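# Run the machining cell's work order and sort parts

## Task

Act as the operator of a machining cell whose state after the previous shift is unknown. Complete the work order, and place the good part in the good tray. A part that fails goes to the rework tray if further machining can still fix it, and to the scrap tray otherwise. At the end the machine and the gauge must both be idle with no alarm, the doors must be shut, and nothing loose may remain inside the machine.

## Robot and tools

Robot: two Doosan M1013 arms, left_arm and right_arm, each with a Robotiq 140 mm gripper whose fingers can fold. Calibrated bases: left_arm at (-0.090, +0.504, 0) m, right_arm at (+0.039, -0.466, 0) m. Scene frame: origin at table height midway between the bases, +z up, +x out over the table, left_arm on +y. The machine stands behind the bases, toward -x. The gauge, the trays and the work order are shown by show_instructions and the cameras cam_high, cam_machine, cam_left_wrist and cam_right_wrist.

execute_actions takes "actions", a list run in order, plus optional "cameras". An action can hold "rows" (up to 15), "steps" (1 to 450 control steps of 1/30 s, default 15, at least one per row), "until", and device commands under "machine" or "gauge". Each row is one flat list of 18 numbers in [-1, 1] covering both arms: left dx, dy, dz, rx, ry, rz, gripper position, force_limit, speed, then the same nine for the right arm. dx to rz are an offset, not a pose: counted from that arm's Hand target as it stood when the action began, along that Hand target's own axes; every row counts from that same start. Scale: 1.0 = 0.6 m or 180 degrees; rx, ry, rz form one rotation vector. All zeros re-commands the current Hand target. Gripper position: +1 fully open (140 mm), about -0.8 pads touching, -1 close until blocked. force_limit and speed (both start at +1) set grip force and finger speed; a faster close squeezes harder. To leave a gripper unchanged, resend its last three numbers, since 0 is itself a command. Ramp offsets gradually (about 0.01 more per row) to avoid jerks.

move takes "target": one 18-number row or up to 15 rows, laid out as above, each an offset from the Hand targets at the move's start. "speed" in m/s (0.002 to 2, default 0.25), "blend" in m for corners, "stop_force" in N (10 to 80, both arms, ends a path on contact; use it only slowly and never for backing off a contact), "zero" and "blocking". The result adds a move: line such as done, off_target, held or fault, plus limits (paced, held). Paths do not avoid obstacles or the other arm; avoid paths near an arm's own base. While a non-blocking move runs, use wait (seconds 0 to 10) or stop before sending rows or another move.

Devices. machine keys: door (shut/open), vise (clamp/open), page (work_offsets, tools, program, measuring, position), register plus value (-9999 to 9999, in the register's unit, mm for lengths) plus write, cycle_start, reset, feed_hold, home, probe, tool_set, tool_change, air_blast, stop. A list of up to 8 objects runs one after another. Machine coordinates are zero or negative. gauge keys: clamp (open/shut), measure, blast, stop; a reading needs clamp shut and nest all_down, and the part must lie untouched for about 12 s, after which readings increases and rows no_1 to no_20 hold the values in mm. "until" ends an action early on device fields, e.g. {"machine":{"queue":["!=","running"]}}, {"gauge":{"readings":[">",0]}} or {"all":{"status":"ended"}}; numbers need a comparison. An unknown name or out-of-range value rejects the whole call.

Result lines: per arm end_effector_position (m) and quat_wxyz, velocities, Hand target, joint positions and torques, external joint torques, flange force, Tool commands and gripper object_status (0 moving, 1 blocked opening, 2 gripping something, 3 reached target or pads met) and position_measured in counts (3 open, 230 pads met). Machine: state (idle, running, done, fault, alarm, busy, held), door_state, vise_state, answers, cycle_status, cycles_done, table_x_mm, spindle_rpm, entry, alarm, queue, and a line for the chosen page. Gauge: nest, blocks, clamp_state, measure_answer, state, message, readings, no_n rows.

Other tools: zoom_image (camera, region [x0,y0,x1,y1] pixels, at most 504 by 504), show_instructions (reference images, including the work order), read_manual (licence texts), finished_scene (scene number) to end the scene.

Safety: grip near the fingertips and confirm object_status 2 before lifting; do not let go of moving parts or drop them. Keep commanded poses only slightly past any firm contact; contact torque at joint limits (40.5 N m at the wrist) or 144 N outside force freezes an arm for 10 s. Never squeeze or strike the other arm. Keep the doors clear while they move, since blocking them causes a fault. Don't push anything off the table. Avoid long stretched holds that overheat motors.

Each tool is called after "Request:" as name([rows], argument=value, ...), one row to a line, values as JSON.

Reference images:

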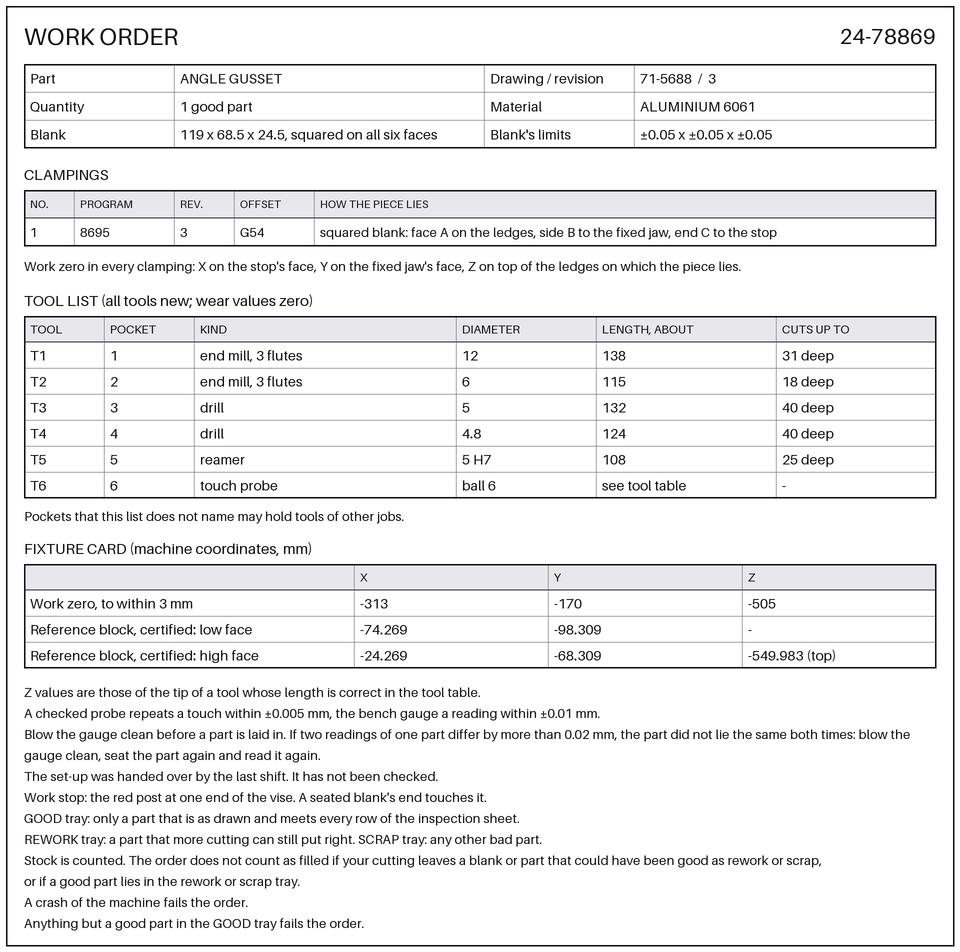

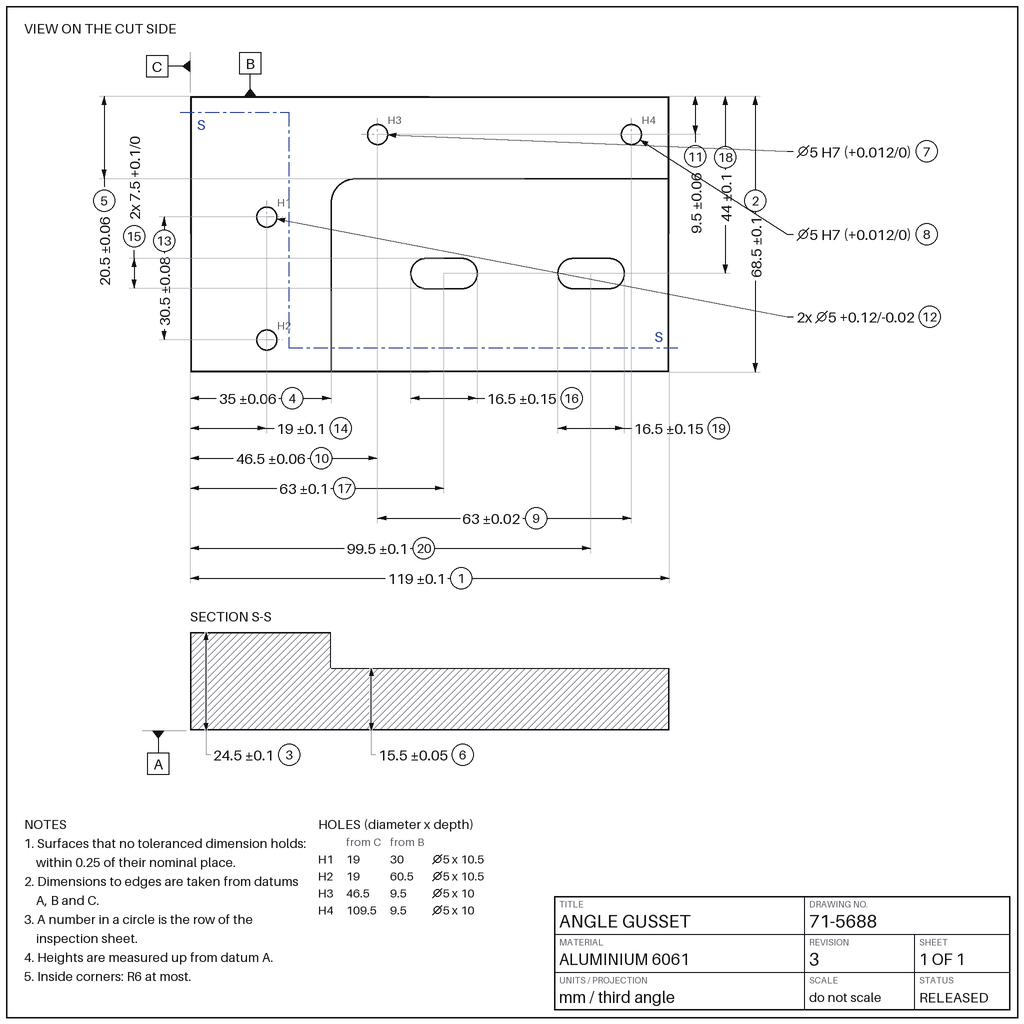

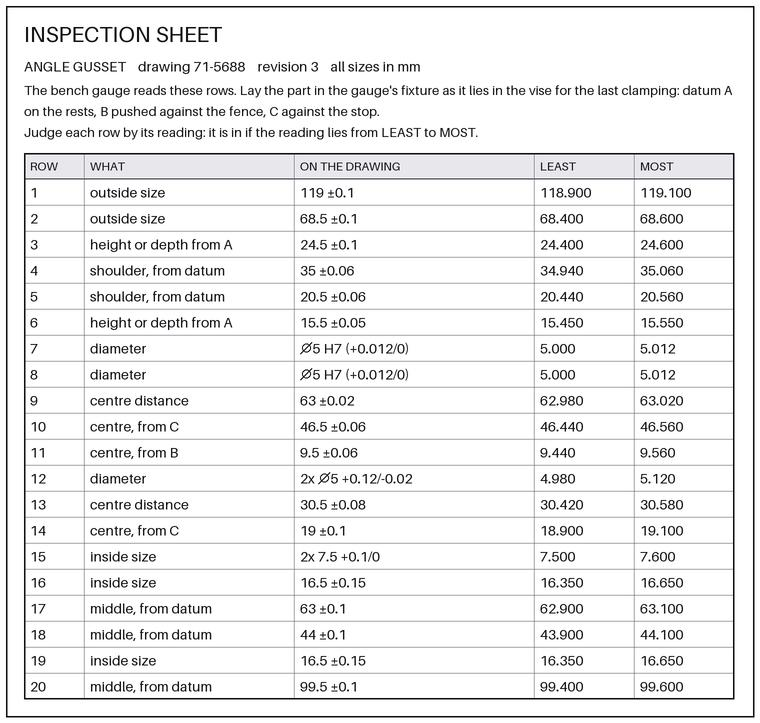

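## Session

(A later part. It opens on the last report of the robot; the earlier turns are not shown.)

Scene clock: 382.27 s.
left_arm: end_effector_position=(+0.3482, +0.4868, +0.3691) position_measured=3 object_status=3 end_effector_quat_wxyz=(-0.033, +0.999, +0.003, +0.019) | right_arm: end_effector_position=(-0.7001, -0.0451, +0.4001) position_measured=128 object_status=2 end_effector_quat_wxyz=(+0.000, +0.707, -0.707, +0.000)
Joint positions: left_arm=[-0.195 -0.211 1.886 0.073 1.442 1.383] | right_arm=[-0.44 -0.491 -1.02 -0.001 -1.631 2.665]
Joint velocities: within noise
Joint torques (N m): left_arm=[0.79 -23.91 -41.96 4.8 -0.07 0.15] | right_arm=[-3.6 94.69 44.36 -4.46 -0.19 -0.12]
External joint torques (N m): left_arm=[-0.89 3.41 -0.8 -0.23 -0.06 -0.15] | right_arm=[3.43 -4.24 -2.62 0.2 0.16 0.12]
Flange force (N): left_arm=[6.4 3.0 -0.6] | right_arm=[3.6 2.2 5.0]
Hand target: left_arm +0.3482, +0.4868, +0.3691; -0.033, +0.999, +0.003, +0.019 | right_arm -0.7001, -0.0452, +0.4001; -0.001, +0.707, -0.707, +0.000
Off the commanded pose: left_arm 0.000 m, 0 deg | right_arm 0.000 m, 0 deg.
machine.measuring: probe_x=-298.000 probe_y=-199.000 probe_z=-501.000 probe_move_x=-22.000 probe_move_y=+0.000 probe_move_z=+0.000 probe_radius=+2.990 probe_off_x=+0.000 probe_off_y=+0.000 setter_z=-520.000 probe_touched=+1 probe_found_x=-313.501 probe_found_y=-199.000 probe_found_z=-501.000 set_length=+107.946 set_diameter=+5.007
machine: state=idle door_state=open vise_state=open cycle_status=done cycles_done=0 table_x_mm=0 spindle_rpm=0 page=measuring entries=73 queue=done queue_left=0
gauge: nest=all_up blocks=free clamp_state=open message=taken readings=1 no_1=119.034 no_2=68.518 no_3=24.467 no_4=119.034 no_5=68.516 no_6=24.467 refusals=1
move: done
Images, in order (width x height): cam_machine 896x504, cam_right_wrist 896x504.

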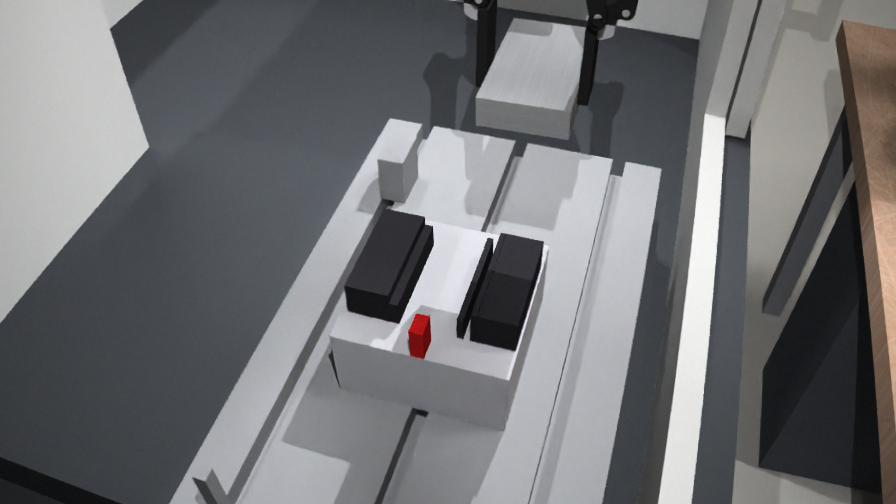

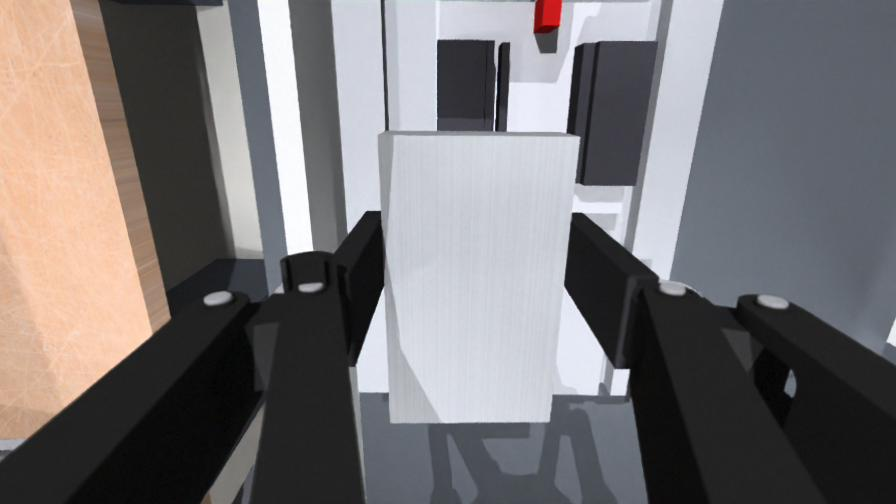

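Request:
move([
  [0,0,0,0,0,0,1,1,1, 0.0968,0.0958,0.05,0,0,0,-1,0,-1],
  [0,0,0,0,0,0,1,1,1, 0.0968,0.0958,0.2302,0,0,0,-1,0,-1],
], speed=[0.12,0.1], cameras=["cam_right_wrist","cam_machine"])

Request:
zoom_image(camera="cam_right_wrist", region=[280, 0, 700, 240])

Request:
zoom_image(camera="cam_machine", region=[300, 80, 680, 460])

Scene clock: 388.97 s.
left_arm: end_effector_position=(+0.3482, +0.4868, +0.3691) position_measured=3 object_status=3 end_effector_quat_wxyz=(-0.033, +0.999, +0.003, +0.019) | right_arm: end_effector_position=(-0.7575, -0.1032, +0.2620) position_measured=128 object_status=2 end_effector_quat_wxyz=(-0.001, +0.707, -0.707, +0.000)
Joint positions: left_arm=[-0.195 -0.211 1.886 0.073 1.442 1.383] | right_arm=[-0.351 -0.548 -1.179 -0.001 -1.415 2.755]
Joint velocities: within noise
Joint torques (N m): left_arm=[0.7 -23.45 -41.98 4.75 -0.07 0.19] | right_arm=[-2.43 99.8 42.63 -4.37 -0.22 -0.28]
External joint torques (N m): left_arm=[-0.8 2.96 -0.7 -0.2 -0.06 -0.19] | right_arm=[2.28 -4.78 -1.34 0.16 0.2 0.28]
Flange force (N): left_arm=[5.5 2.8 -0.5] | right_arm=[0.9 5.1 3.5]
Hand target: left_arm +0.3482, +0.4868, +0.3691; -0.033, +0.999, +0.003, +0.019 | right_arm -0.7575, -0.1032, +0.2619; -0.001, +0.707, -0.707, +0.000
Off the commanded pose: left_arm 0.000 m, 0 deg | right_arm 0.000 m, 0 deg.
machine.measuring: probe_x=-298.000 probe_y=-199.000 probe_z=-501.000 probe_move_x=-22.000 probe_move_y=+0.000 probe_move_z=+0.000 probe_radius=+2.990 probe_off_x=+0.000 probe_off_y=+0.000 setter_z=-520.000 probe_touched=+1 probe_found_x=-313.501 probe_found_y=-199.000 probe_found_z=-501.000 set_length=+107.946 set_diameter=+5.007
machine: state=idle door_state=open vise_state=open cycle_status=done cycles_done=0 table_x_mm=0 spindle_rpm=0 page=measuring entries=73 queue=done queue_left=0
gauge: nest=all_up blocks=free clamp_state=open message=taken readings=1 no_1=119.034 no_2=68.518 no_3=24.467 no_4=119.034 no_5=68.516 no_6=24.467 refusals=1
move: done
Images, in order (width x height): cam_machine 896x504, cam_right_wrist 896x504.

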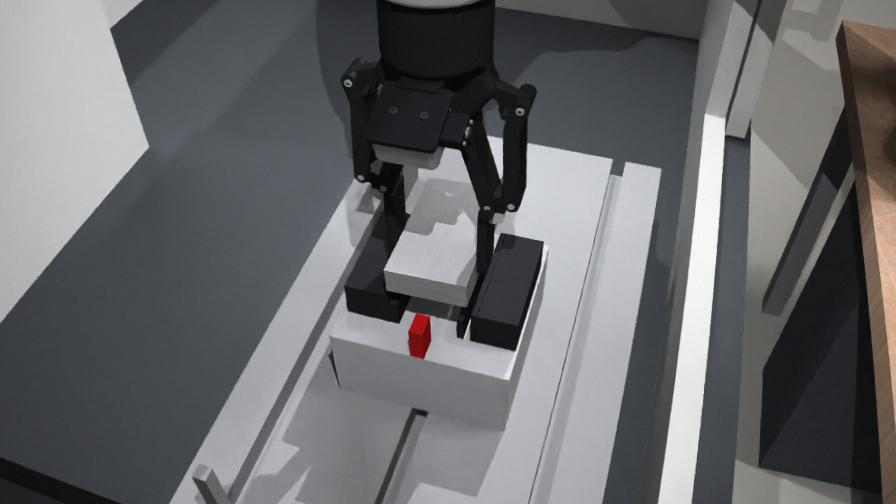

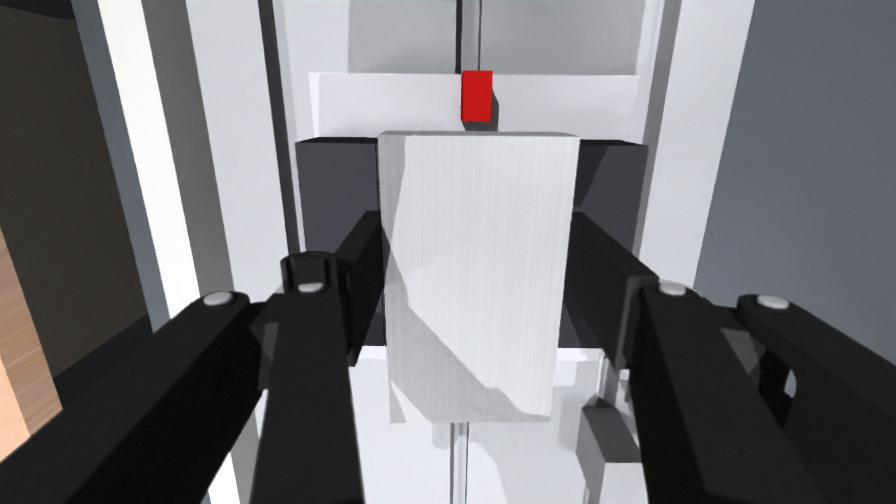

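Scaled by 1.200 from the camera's 896x504 image, which has a finer 1280x720 frame.

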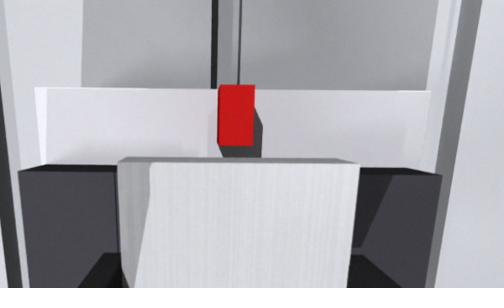

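Scaled by 1.326 from the camera's 896x504 image, which has a finer 1280x720 frame.

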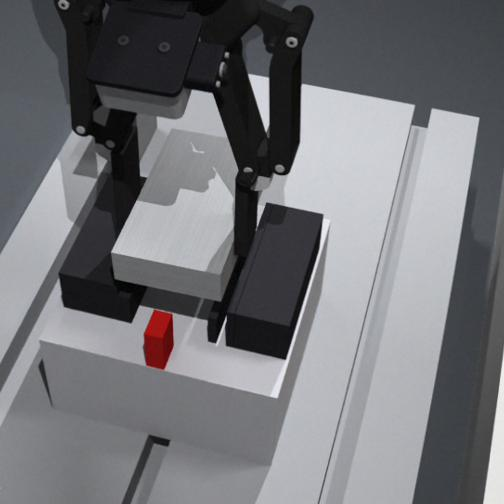

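Request:
execute_actions(actions=[], cameras=["cam_machine","cam_right_wrist"])

Scene clock: 392.37 s.
left_arm: end_effector_position=(+0.3482, +0.4868, +0.3691) position_measured=3 object_status=3 end_effector_quat_wxyz=(-0.033, +0.999, +0.003, +0.019) | right_arm: end_effector_position=(-0.7575, -0.1032, +0.2619) position_measured=128 object_status=2 end_effector_quat_wxyz=(-0.001, +0.707, -0.707, +0.000)
Joint positions: left_arm=[-0.195 -0.211 1.886 0.073 1.442 1.383] | right_arm=[-0.351 -0.548 -1.179 -0.001 -1.415 2.755]
Joint velocities: within noise
Joint torques (N m): left_arm=[0.71 -23.53 -42.03 4.82 -0.07 0.18] | right_arm=[-2.48 99.6 43.71 -4.34 -0.1 -0.31]
External joint torques (N m): left_arm=[-0.64 2.96 -0.73 -0.24 -0.06 -0.18] | right_arm=[2.3 -4.42 -2.42 0.14 0.07 0.31]
Flange force (N): left_arm=[5.6 2.4 -0.5] | right_arm=[2.4 2.0 4.7]
Hand target: left_arm +0.3482, +0.4868, +0.3691; -0.033, +0.999, +0.003, +0.019 | right_arm -0.7575, -0.1032, +0.2619; -0.001, +0.707, -0.707, +0.000
Tool commands: left_gripper/position=+1.0 left_gripper/force_limit=+1.0 left_gripper/speed=+1.0 right_gripper/position=-1.0 right_gripper/force_limit=+0.0 right_gripper/speed=-1.0
Off the commanded pose: left_arm 0.000 m, 0 deg | right_arm 0.000 m, 0 deg.
machine.measuring: probe_x=-298.000 probe_y=-199.000 probe_z=-501.000 probe_move_x=-22.000 probe_move_y=+0.000 probe_move_z=+0.000 probe_radius=+2.990 probe_off_x=+0.000 probe_off_y=+0.000 setter_z=-520.000 probe_touched=+1 probe_found_x=-313.501 probe_found_y=-199.000 probe_found_z=-501.000 set_length=+107.946 set_diameter=+5.007
machine: state=idle door_state=open vise_state=open cycle_status=done cycles_done=0 table_x_mm=0 spindle_rpm=0 page=measuring entries=73 queue=done queue_left=0
gauge: nest=all_up blocks=free clamp_state=open message=taken readings=1 no_1=119.034 no_2=68.518 no_3=24.467 no_4=119.034 no_5=68.516 no_6=24.467 refusals=1
Images, in order (width x height): cam_machine 896x504, cam_right_wrist 896x504.

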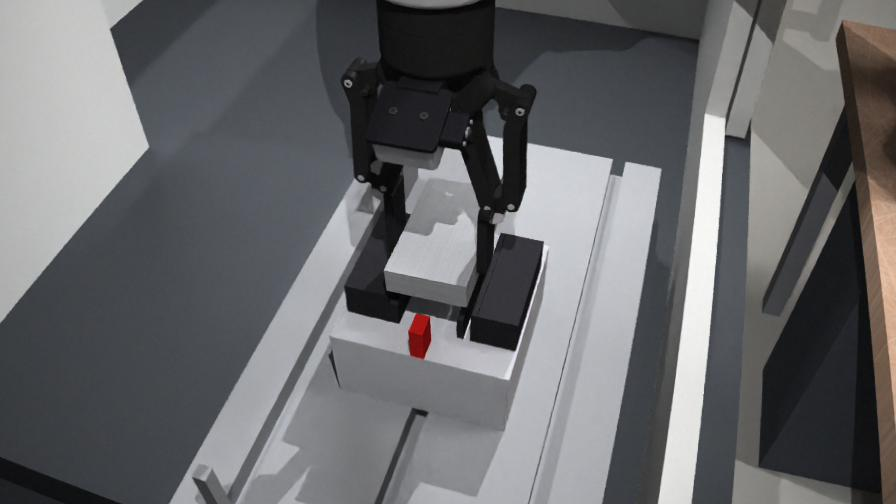

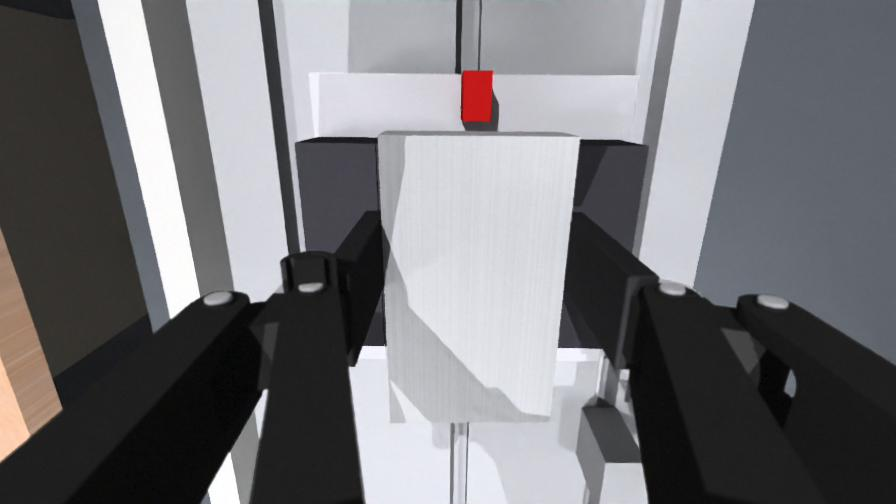

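Request:
zoom_image(camera="cam_right_wrist", region=[290, 50, 660, 258])

Scaled by 1.362 from the camera's 896x504 image, which has a finer 1280x720 frame.

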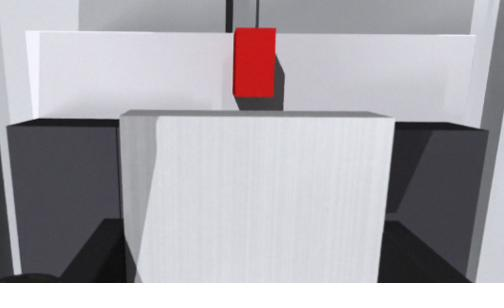

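Request:
zoom_image(camera="cam_machine", region=[320, 160, 580, 420])

Scaled by 1.938 from the camera's 896x504 image, which has a finer 1280x720 frame.

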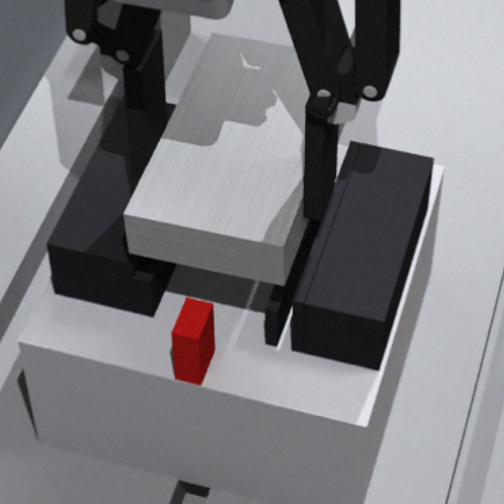

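Request:
move(target=[0,0,0,0,0,0,1,1,1,-0.05,0,0,0,0,0,-1,0,-1], speed=0.08, cameras=["cam_machine","cam_right_wrist"])

Request:
zoom_image(camera="cam_right_wrist", region=[290, 20, 660, 228])

Scene clock: 397.47 s.
left_arm: end_effector_position=(+0.3482, +0.4868, +0.3691) position_measured=3 object_status=3 end_effector_quat_wxyz=(-0.033, +0.999, +0.003, +0.019) | right_arm: end_effector_position=(-0.7575, -0.0732, +0.2619) position_measured=128 object_status=2 end_effector_quat_wxyz=(-0.001, +0.707, -0.707, +0.000)
Joint positions: left_arm=[-0.195 -0.211 1.886 0.073 1.442 1.383] | right_arm=[-0.382 -0.57 -1.144 -0.001 -1.428 2.723]
Joint velocities: within noise
Joint torques (N m): left_arm=[0.57 -23.94 -41.92 4.73 -0.06 0.21] | right_arm=[-1.68 100.76 43.87 -4.39 -0.03 -0.35]
External joint torques (N m): left_arm=[-0.52 3.37 -0.84 -0.15 -0.07 -0.21] | right_arm=[1.61 -3.46 -2.47 0.17 0 0.35]
Flange force (N): left_arm=[6.5 2.3 -0.6] | right_arm=[2.4 0.1 4.3]
Hand target: left_arm +0.3482, +0.4868, +0.3691; -0.033, +0.999, +0.003, +0.019 | right_arm -0.7575, -0.0732, +0.2619; -0.001, +0.707, -0.707, +0.000
Off the commanded pose: left_arm 0.000 m, 0 deg | right_arm 0.000 m, 0 deg.
machine.measuring: probe_x=-298.000 probe_y=-199.000 probe_z=-501.000 probe_move_x=-22.000 probe_move_y=+0.000 probe_move_z=+0.000 probe_radius=+2.990 probe_off_x=+0.000 probe_off_y=+0.000 setter_z=-520.000 probe_touched=+1 probe_found_x=-313.501 probe_found_y=-199.000 probe_found_z=-501.000 set_length=+107.946 set_diameter=+5.007
machine: state=idle door_state=open vise_state=open cycle_status=done cycles_done=0 table_x_mm=0 spindle_rpm=0 page=measuring entries=73 queue=done queue_left=0
gauge: nest=all_up blocks=free clamp_state=open message=taken readings=1 no_1=119.034 no_2=68.518 no_3=24.467 no_4=119.034 no_5=68.516 no_6=24.467 refusals=1
move: done
Images, in order (width x height): cam_machine 896x504, cam_right_wrist 896x504.

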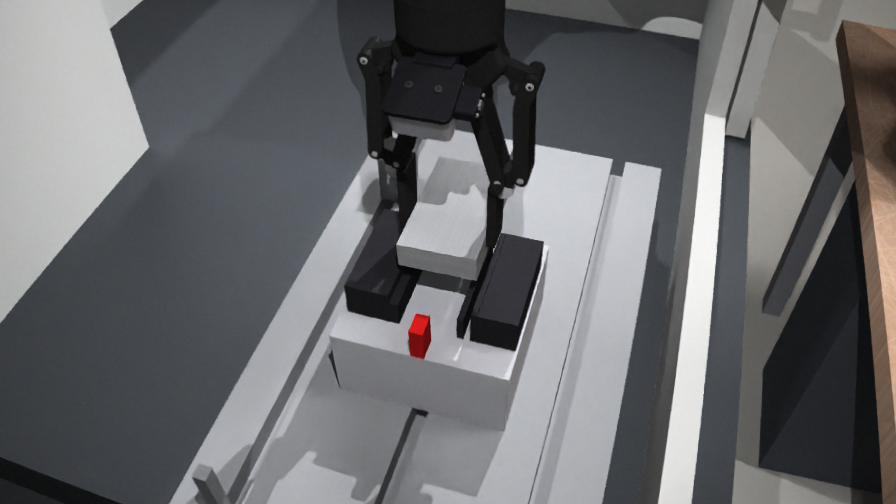

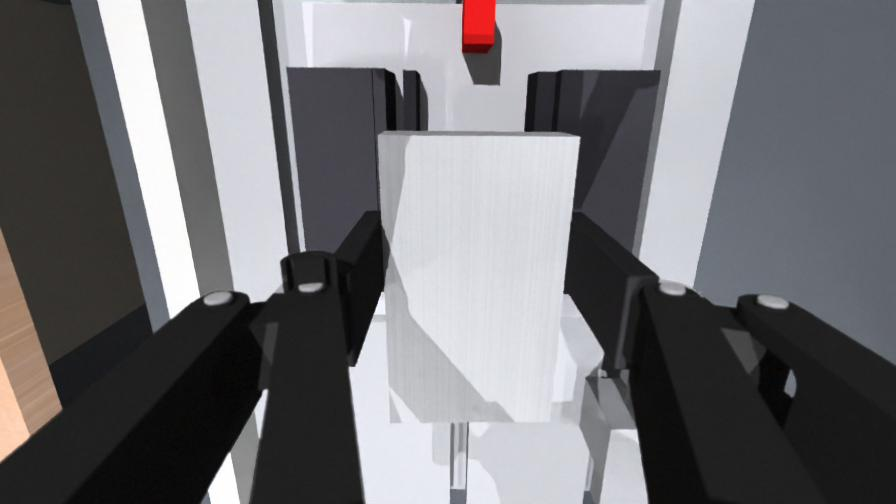

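Scaled by 1.362 from the camera's 896x504 image, which has a finer 1280x720 frame.

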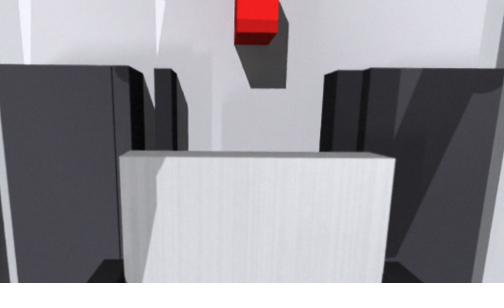

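Request:
move([
  [0,0,0,0,0,0,1,1,1,0.0467,-0.0007,0,0,0,0,-1,0,-1],
  [0,0,0,0,0,0,1,1,1,0.0467,-0.0007,0.035,0,0,0,-1,0,-1],
], speed=[0.08,0.05], cameras=["cam_machine","cam_right_wrist"])

Request:
move(target=[0,0,0,0,0,0,1,1,1,0,0,0.03,0,0,0,-1,0,-1], speed=0.015, stop_force=12, cameras=["cam_machine","cam_right_wrist"])

Scene clock: 400.53 s.
left_arm: end_effector_position=(+0.3482, +0.4868, +0.3691) position_measured=3 object_status=3 end_effector_quat_wxyz=(-0.033, +0.999, +0.003, +0.019) | right_arm: end_effector_position=(-0.7570, -0.1012, +0.2410) position_measured=128 object_status=2 end_effector_quat_wxyz=(-0.001, +0.707, -0.707, +0.000)
Joint positions: left_arm=[-0.195 -0.211 1.886 0.073 1.442 1.383] | right_arm=[-0.353 -0.555 -1.206 -0.001 -1.381 2.752]
Joint velocities: within noise
Joint torques (N m): left_arm=[0.76 -23.59 -41.91 4.83 -0.09 0.14] | right_arm=[-2.52 100.09 44.09 -4.39 -0.2 -0.29]
External joint torques (N m): left_arm=[-0.83 3.22 -0.61 -0.28 -0.03 -0.15] | right_arm=[2.44 -4.36 -2.91 0.21 0.17 0.29]
Flange force (N): left_arm=[5.8 2.8 -0.3] | right_arm=[3.2 0.6 5.5]
Hand target: left_arm +0.3482, +0.4868, +0.3691; -0.033, +0.999, +0.003, +0.019 | right_arm -0.7570, -0.1012, +0.2409; -0.001, +0.707, -0.707, +0.000
Off the commanded pose: left_arm 0.000 m, 0 deg | right_arm 0.000 m, 0 deg.
machine.measuring: probe_x=-298.000 probe_y=-199.000 probe_z=-501.000 probe_move_x=-22.000 probe_move_y=+0.000 probe_move_z=+0.000 probe_radius=+2.990 probe_off_x=+0.000 probe_off_y=+0.000 setter_z=-520.000 probe_touched=+1 probe_found_x=-313.501 probe_found_y=-199.000 probe_found_z=-501.000 set_length=+107.946 set_diameter=+5.007
machine: state=idle door_state=open vise_state=open cycle_status=done cycles_done=0 table_x_mm=0 spindle_rpm=0 page=measuring entries=73 queue=done queue_left=0
gauge: nest=all_up blocks=free clamp_state=open message=taken readings=1 no_1=119.034 no_2=68.518 no_3=24.467 no_4=119.034 no_5=68.516 no_6=24.467 refusals=1
move: done
Images, in order (width x height): cam_machine 896x504, cam_right_wrist 896x504.

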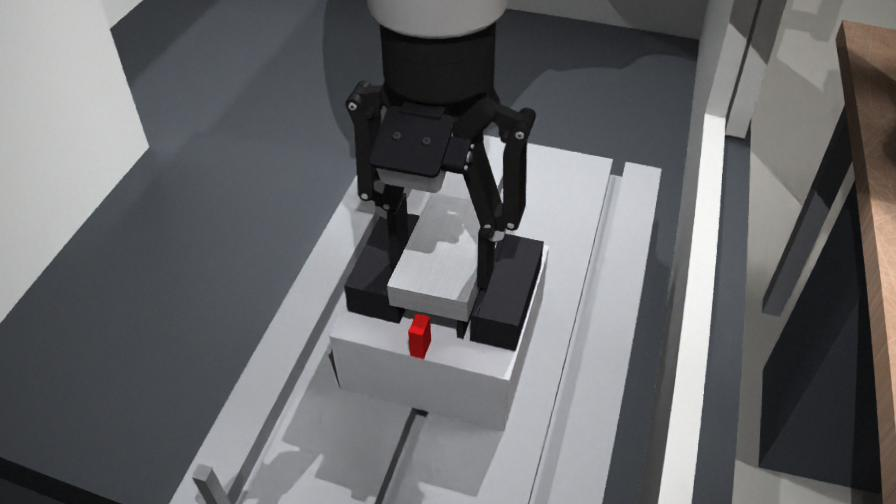

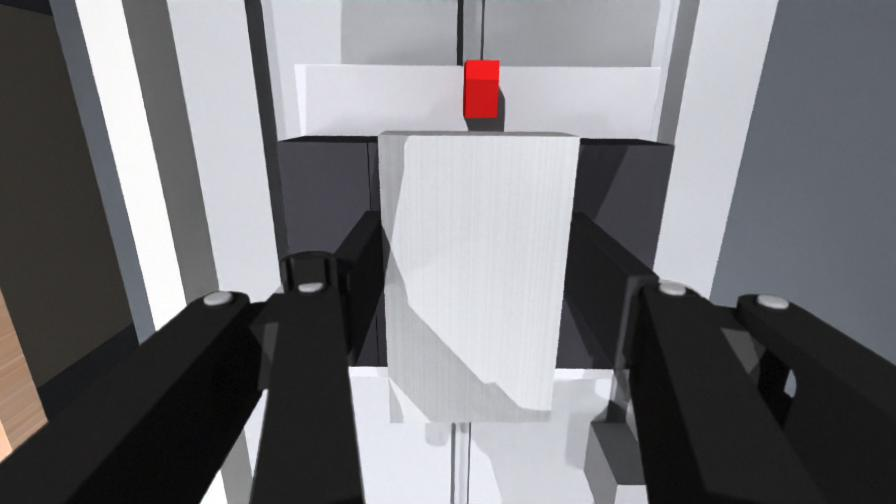

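Scene clock: 401.40 s.
left_arm: end_effector_position=(+0.3482, +0.4868, +0.3691) position_measured=3 object_status=3 end_effector_quat_wxyz=(-0.033, +0.999, +0.003, +0.019) | right_arm: end_effector_position=(-0.7571, -0.1012, +0.2369) position_measured=128 object_status=2 end_effector_quat_wxyz=(-0.001, +0.707, -0.707, +0.000)
Joint positions: left_arm=[-0.195 -0.211 1.886 0.073 1.442 1.383] | right_arm=[-0.353 -0.556 -1.212 -0.001 -1.374 2.752]
Joint velocities: within noise
Joint torques (N m): left_arm=[1.01 -23.65 -42.07 4.8 -0.14 0.17] | right_arm=[-2.56 76.08 31.9 -4.43 2.01 -0.31]
External joint torques (N m): left_arm=[-0.77 2.96 -0.63 -0.23 0.01 -0.17] | right_arm=[2.3 19.58 9.12 0.25 -2.04 0.31]
Flange force (N): left_arm=[5.4 2.7 -0.5] | right_arm=[5.4 -4.7 -21.6]
Hand target: left_arm +0.3482, +0.4868, +0.3691; -0.033, +0.999, +0.003, +0.019 | right_arm -0.7571, -0.1012, +0.2369; -0.001, +0.707, -0.707, +0.000 (not the last commanded pose)
Off the commanded pose: left_arm 0.000 m, 0 deg | right_arm 0.014 m, 0 deg.
machine.measuring: probe_x=-298.000 probe_y=-199.000 probe_z=-501.000 probe_move_x=-22.000 probe_move_y=+0.000 probe_move_z=+0.000 probe_radius=+2.990 probe_off_x=+0.000 probe_off_y=+0.000 setter_z=-520.000 probe_touched=+1 probe_found_x=-313.501 probe_found_y=-199.000 probe_found_z=-501.000 set_length=+107.946 set_diameter=+5.007
machine: state=idle door_state=open vise_state=open cycle_status=done cycles_done=0 table_x_mm=0 spindle_rpm=0 page=measuring entries=73 queue=done queue_left=0
gauge: nest=all_up blocks=free clamp_state=open message=taken readings=1 no_1=119.034 no_2=68.518 no_3=24.467 no_4=119.034 no_5=68.516 no_6=24.467 refusals=1
move: contact (right_arm)
Images, in order (width x height): cam_machine 896x504, cam_right_wrist 896x504.

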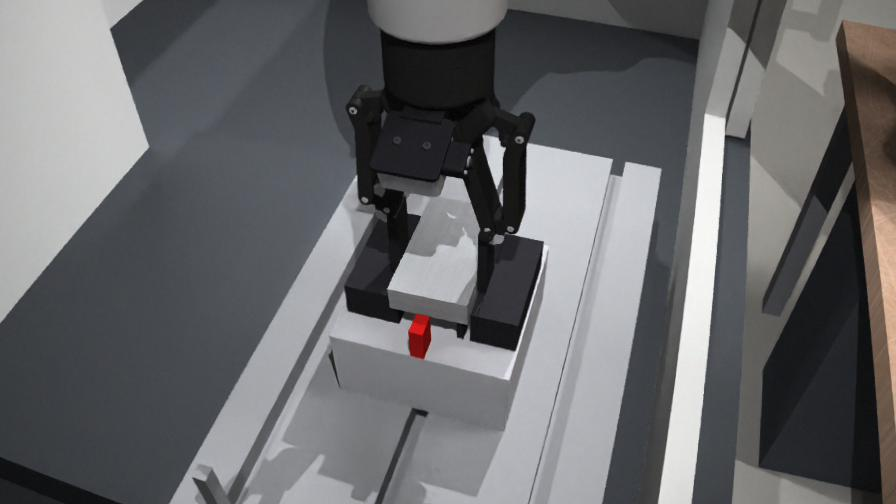

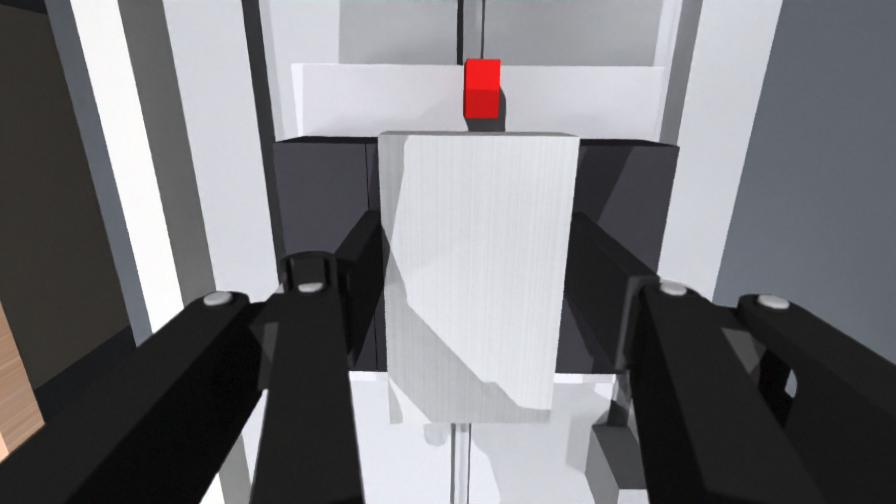

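Request:
zoom_image(camera="cam_machine", region=[320, 210, 560, 380])

Request:
zoom_image(camera="cam_right_wrist", region=[260, 50, 690, 300])

Scaled by 2.100 from the camera's 896x504 image, which has a finer 1280x720 frame.

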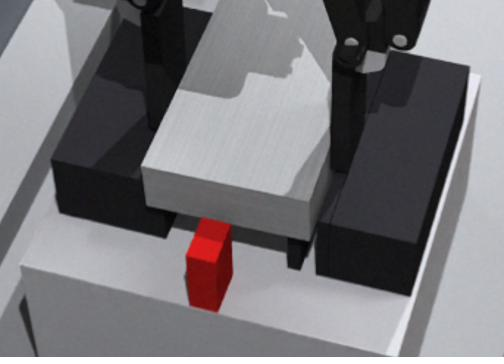

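Scaled by 1.172 from the camera's 896x504 image, which has a finer 1280x720 frame.

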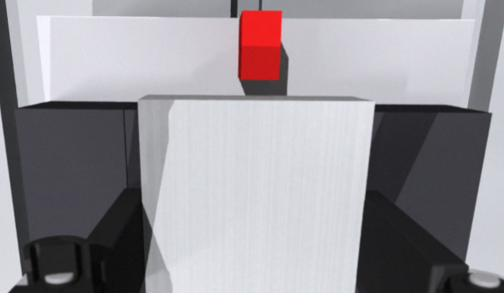

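Request:
zoom_image(camera="cam_right_wrist", region=[420, 40, 540, 150])

Request:
zoom_image(camera="cam_machine", region=[380, 270, 500, 370])

Scaled by 4.200 from the camera's 896x504 image, which has a finer 1280x720 frame.

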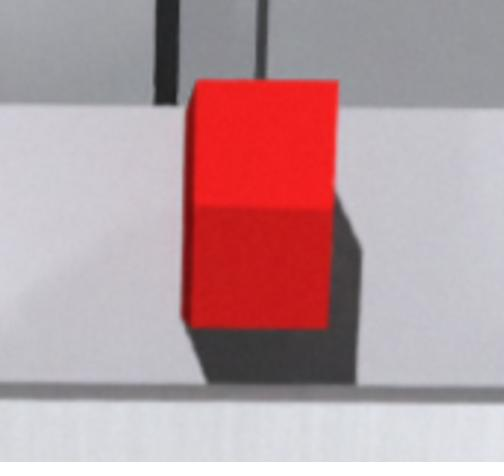

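Scaled by 4.200 from the camera's 896x504 image, which has a finer 1280x720 frame.

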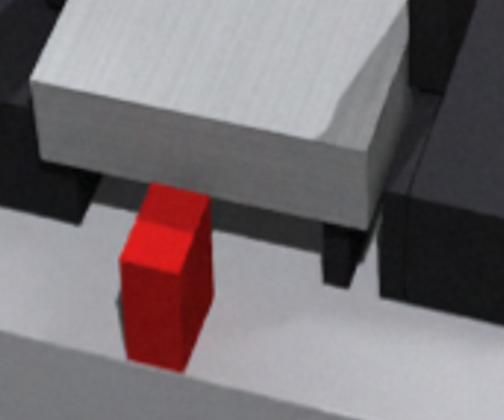

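Request:
move(target=[0,0,0,0,0,0,1,1,1,0,0,-0.0025,0,0,0,-1,0,-1], speed=0.02, cameras=[])

Request:
move(target=[0,0,0,0,0,0,1,1,1,0,-0.0117,0,0,0,0,-1,0,-1], speed=0.012, stop_force=10, cameras=["cam_machine","cam_right_wrist"])

Scene clock: 406.63 s.
left_arm: end_effector_position=(+0.3482, +0.4868, +0.3691) position_measured=3 object_status=3 end_effector_quat_wxyz=(-0.033, +0.999, +0.003, +0.019) | right_arm: end_effector_position=(-0.7571, -0.1012, +0.2384) position_measured=128 object_status=2 end_effector_quat_wxyz=(-0.001, +0.707, -0.707, +0.000)
Joint positions: left_arm=[-0.195 -0.211 1.886 0.073 1.442 1.383] | right_arm=[-0.353 -0.556 -1.21 -0.001 -1.377 2.752]
Joint velocities: within noise
Joint torques (N m): left_arm=[0.72 -23.63 -42.08 4.81 -0.02 0.18] | right_arm=[-2.35 99.88 43.15 -4.35 -0.08 -0.34]
External joint torques (N m): left_arm=[-0.7 3.15 -0.52 -0.25 -0.1 -0.19] | right_arm=[2.29 -4.18 -2.11 0.16 0.05 0.34]
Flange force (N): left_arm=[5.7 2.6 -0.1] | right_arm=[2.2 2.4 4.2]
Hand target: left_arm +0.3482, +0.4868, +0.3691; -0.033, +0.999, +0.003, +0.019 | right_arm -0.7571, -0.1012, +0.2384; -0.001, +0.707, -0.707, +0.000
Off the commanded pose: left_arm 0.000 m, 0 deg | right_arm 0.000 m, 0 deg.
machine.measuring: probe_x=-298.000 probe_y=-199.000 probe_z=-501.000 probe_move_x=-22.000 probe_move_y=+0.000 probe_move_z=+0.000 probe_radius=+2.990 probe_off_x=+0.000 probe_off_y=+0.000 setter_z=-520.000 probe_touched=+1 probe_found_x=-313.501 probe_found_y=-199.000 probe_found_z=-501.000 set_length=+107.946 set_diameter=+5.007
machine: state=idle door_state=open vise_state=open cycle_status=done cycles_done=0 table_x_mm=0 spindle_rpm=0 page=measuring entries=73 queue=done queue_left=0
gauge: nest=all_up blocks=free clamp_state=open message=taken readings=1 no_1=119.034 no_2=68.518 no_3=24.467 no_4=119.034 no_5=68.516 no_6=24.467 refusals=1
move: done
No camera images: "cameras" was empty.

Scene clock: 407.63 s.
left_arm: end_effector_position=(+0.3482, +0.4868, +0.3691) position_measured=3 object_status=3 end_effector_quat_wxyz=(-0.033, +0.999, +0.003, +0.019) | right_arm: end_effector_position=(-0.7549, -0.1012, +0.2385) position_measured=128 object_status=2 end_effector_quat_wxyz=(+0.000, +0.707, -0.707, +0.000)
Joint positions: left_arm=[-0.195 -0.211 1.886 0.073 1.442 1.383] | right_arm=[-0.354 -0.552 -1.215 -0.001 -1.374 2.751]
Joint velocities: within noise
Joint torques (N m): left_arm=[0.68 -23.68 -42.11 4.82 -0.04 0.21] | right_arm=[-11.22 106.15 36.37 -7.71 -8.52 -0.27]
External joint torques (N m): left_arm=[-0.75 3.28 -0.53 -0.26 -0.09 -0.21] | right_arm=[11.26 -11.28 4.5 3.56 8.49 0.27]
Flange force (N): left_arm=[5.9 2.8 -0.1] | right_arm=[2.8 25.6 11.8]
Hand target: left_arm +0.3482, +0.4868, +0.3691; -0.033, +0.999, +0.003, +0.019 | right_arm -0.7549, -0.1011, +0.2385; +0.000, +0.707, -0.707, +0.000 (not the last commanded pose)
Off the commanded pose: left_arm 0.000 m, 0 deg | right_arm 0.005 m, 0 deg.
machine.measuring: probe_x=-298.000 probe_y=-199.000 probe_z=-501.000 probe_move_x=-22.000 probe_move_y=+0.000 probe_move_z=+0.000 probe_radius=+2.990 probe_off_x=+0.000 probe_off_y=+0.000 setter_z=-520.000 probe_touched=+1 probe_found_x=-313.501 probe_found_y=-199.000 probe_found_z=-501.000 set_length=+107.946 set_diameter=+5.007
machine: state=idle door_state=open vise_state=open cycle_status=done cycles_done=0 table_x_mm=0 spindle_rpm=0 page=measuring entries=73 queue=done queue_left=0
gauge: nest=all_up blocks=free clamp_state=open message=taken readings=1 no_1=119.034 no_2=68.518 no_3=24.467 no_4=119.034 no_5=68.516 no_6=24.467 refusals=1
move: contact (right_arm)
Images, in order (width x height): cam_machine 896x504, cam_right_wrist 896x504.

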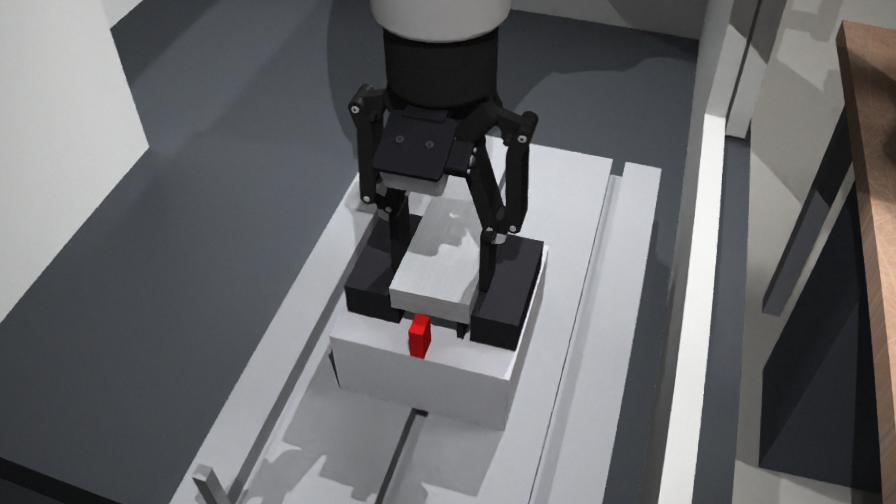

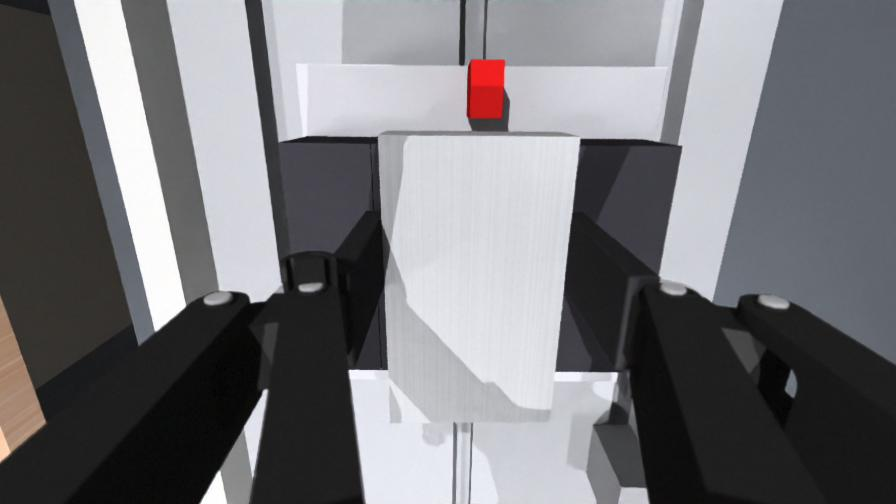

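Request:
move(target=[0,0,0,0,0,0,1,1,1,0,0.0037,0.0007,0,0,0,-1,0,-1], speed=0.02, cameras=[])

Request:
move(target=[0,0,0,0,0,0,1,1,1,0.02,0,0,0,0,0,-1,0,-1], speed=0.012, stop_force=10, cameras=["cam_machine","cam_right_wrist"])

Scene clock: 409.20 s.
left_arm: end_effector_position=(+0.3482, +0.4868, +0.3691) position_measured=3 object_status=3 end_effector_quat_wxyz=(-0.033, +0.999, +0.003, +0.019) | right_arm: end_effector_position=(-0.7572, -0.1011, +0.2381) position_measured=128 object_status=2 end_effector_quat_wxyz=(+0.000, +0.707, -0.707, +0.000)
Joint positions: left_arm=[-0.195 -0.211 1.886 0.073 1.442 1.383] | right_arm=[-0.353 -0.556 -1.211 -0.001 -1.375 2.752]
Joint velocities: within noise
Joint torques (N m): left_arm=[0.95 -23.73 -41.88 4.78 -0.05 0.17] | right_arm=[-2.49 100.18 42.85 -4.34 -0.08 -0.32]
External joint torques (N m): left_arm=[-1.14 3.39 -0.81 -0.22 -0.08 -0.17] | right_arm=[2.55 -4.54 -1.79 0.17 0.06 0.32]
Flange force (N): left_arm=[6.3 3.6 -0.6] | right_arm=[1.9 3.8 3.9]
Hand target: left_arm +0.3482, +0.4868, +0.3691; -0.033, +0.999, +0.003, +0.019 | right_arm -0.7572, -0.1011, +0.2381; +0.000, +0.707, -0.707, +0.000
Off the commanded pose: left_arm 0.000 m, 0 deg | right_arm 0.000 m, 0 deg.
machine.measuring: probe_x=-298.000 probe_y=-199.000 probe_z=-501.000 probe_move_x=-22.000 probe_move_y=+0.000 probe_move_z=+0.000 probe_radius=+2.990 probe_off_x=+0.000 probe_off_y=+0.000 setter_z=-520.000 probe_touched=+1 probe_found_x=-313.501 probe_found_y=-199.000 probe_found_z=-501.000 set_length=+107.946 set_diameter=+5.007
machine: state=idle door_state=open vise_state=open cycle_status=done cycles_done=0 table_x_mm=0 spindle_rpm=0 page=measuring entries=73 queue=done queue_left=0
gauge: nest=all_up blocks=free clamp_state=open message=taken readings=1 no_1=119.034 no_2=68.518 no_3=24.467 no_4=119.034 no_5=68.516 no_6=24.467 refusals=1
move: done
No camera images: "cameras" was empty.

Scene clock: 410.27 s.
left_arm: end_effector_position=(+0.3482, +0.4868, +0.3691) position_measured=3 object_status=3 end_effector_quat_wxyz=(-0.033, +0.999, +0.003, +0.019) | right_arm: end_effector_position=(-0.7572, -0.1067, +0.2382) position_measured=128 object_status=2 end_effector_quat_wxyz=(+0.000, +0.707, -0.707, +0.000)
Joint positions: left_arm=[-0.195 -0.211 1.886 0.073 1.442 1.383] | right_arm=[-0.347 -0.552 -1.217 -0.001 -1.373 2.758]
Joint velocities: within noise
Joint torques (N m): left_arm=[0.94 -23.55 -42.09 4.78 -0.1 0.15] | right_arm=[7.97 99.39 40.64 -0.24 -1.83 -0.29]
External joint torques (N m): left_arm=[-0.76 2.93 -0.61 -0.21 -0.02 -0.15] | right_arm=[-8.16 -4.06 0.41 -3.95 1.8 0.29]
Flange force (N): left_arm=[5.4 2.6 -0.4] | right_arm=[-10.9 2.2 3.8]
Hand target: left_arm +0.3482, +0.4868, +0.3691; -0.033, +0.999, +0.003, +0.019 | right_arm -0.7572, -0.1067, +0.2381; +0.000, +0.707, -0.707, +0.000 (not the last commanded pose)
Off the commanded pose: left_arm 0.000 m, 0 deg | right_arm 0.006 m, 0 deg.
machine.measuring: probe_x=-298.000 probe_y=-199.000 probe_z=-501.000 probe_move_x=-22.000 probe_move_y=+0.000 probe_move_z=+0.000 probe_radius=+2.990 probe_off_x=+0.000 probe_off_y=+0.000 setter_z=-520.000 probe_touched=+1 probe_found_x=-313.501 probe_found_y=-199.000 probe_found_z=-501.000 set_length=+107.946 set_diameter=+5.007
machine: state=idle door_state=open vise_state=open cycle_status=done cycles_done=0 table_x_mm=0 spindle_rpm=0 page=measuring entries=73 queue=done queue_left=0
gauge: nest=all_up blocks=free clamp_state=open message=taken readings=1 no_1=119.034 no_2=68.518 no_3=24.467 no_4=119.034 no_5=68.516 no_6=24.467 refusals=1
move: contact (right_arm)
Images, in order (width x height): cam_machine 896x504, cam_right_wrist 896x504.

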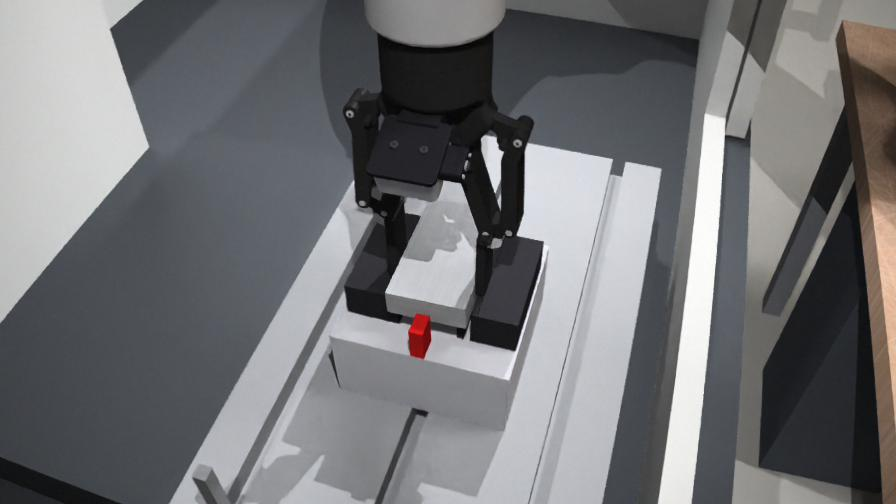

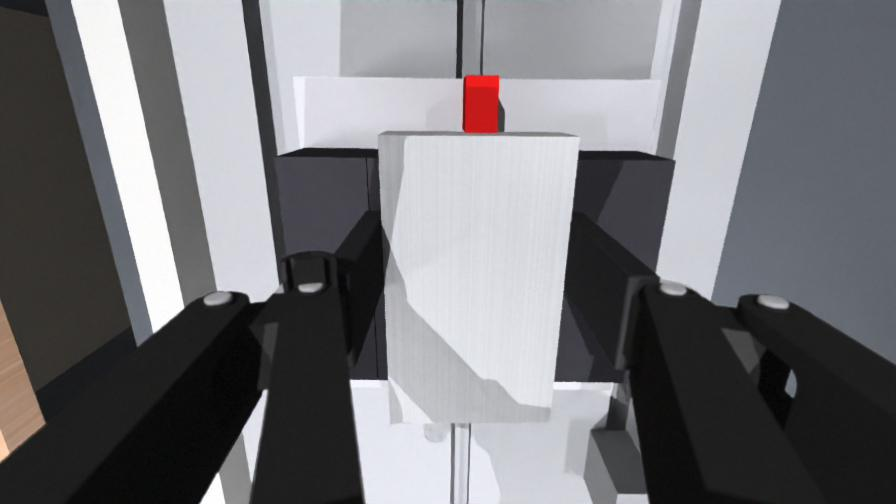

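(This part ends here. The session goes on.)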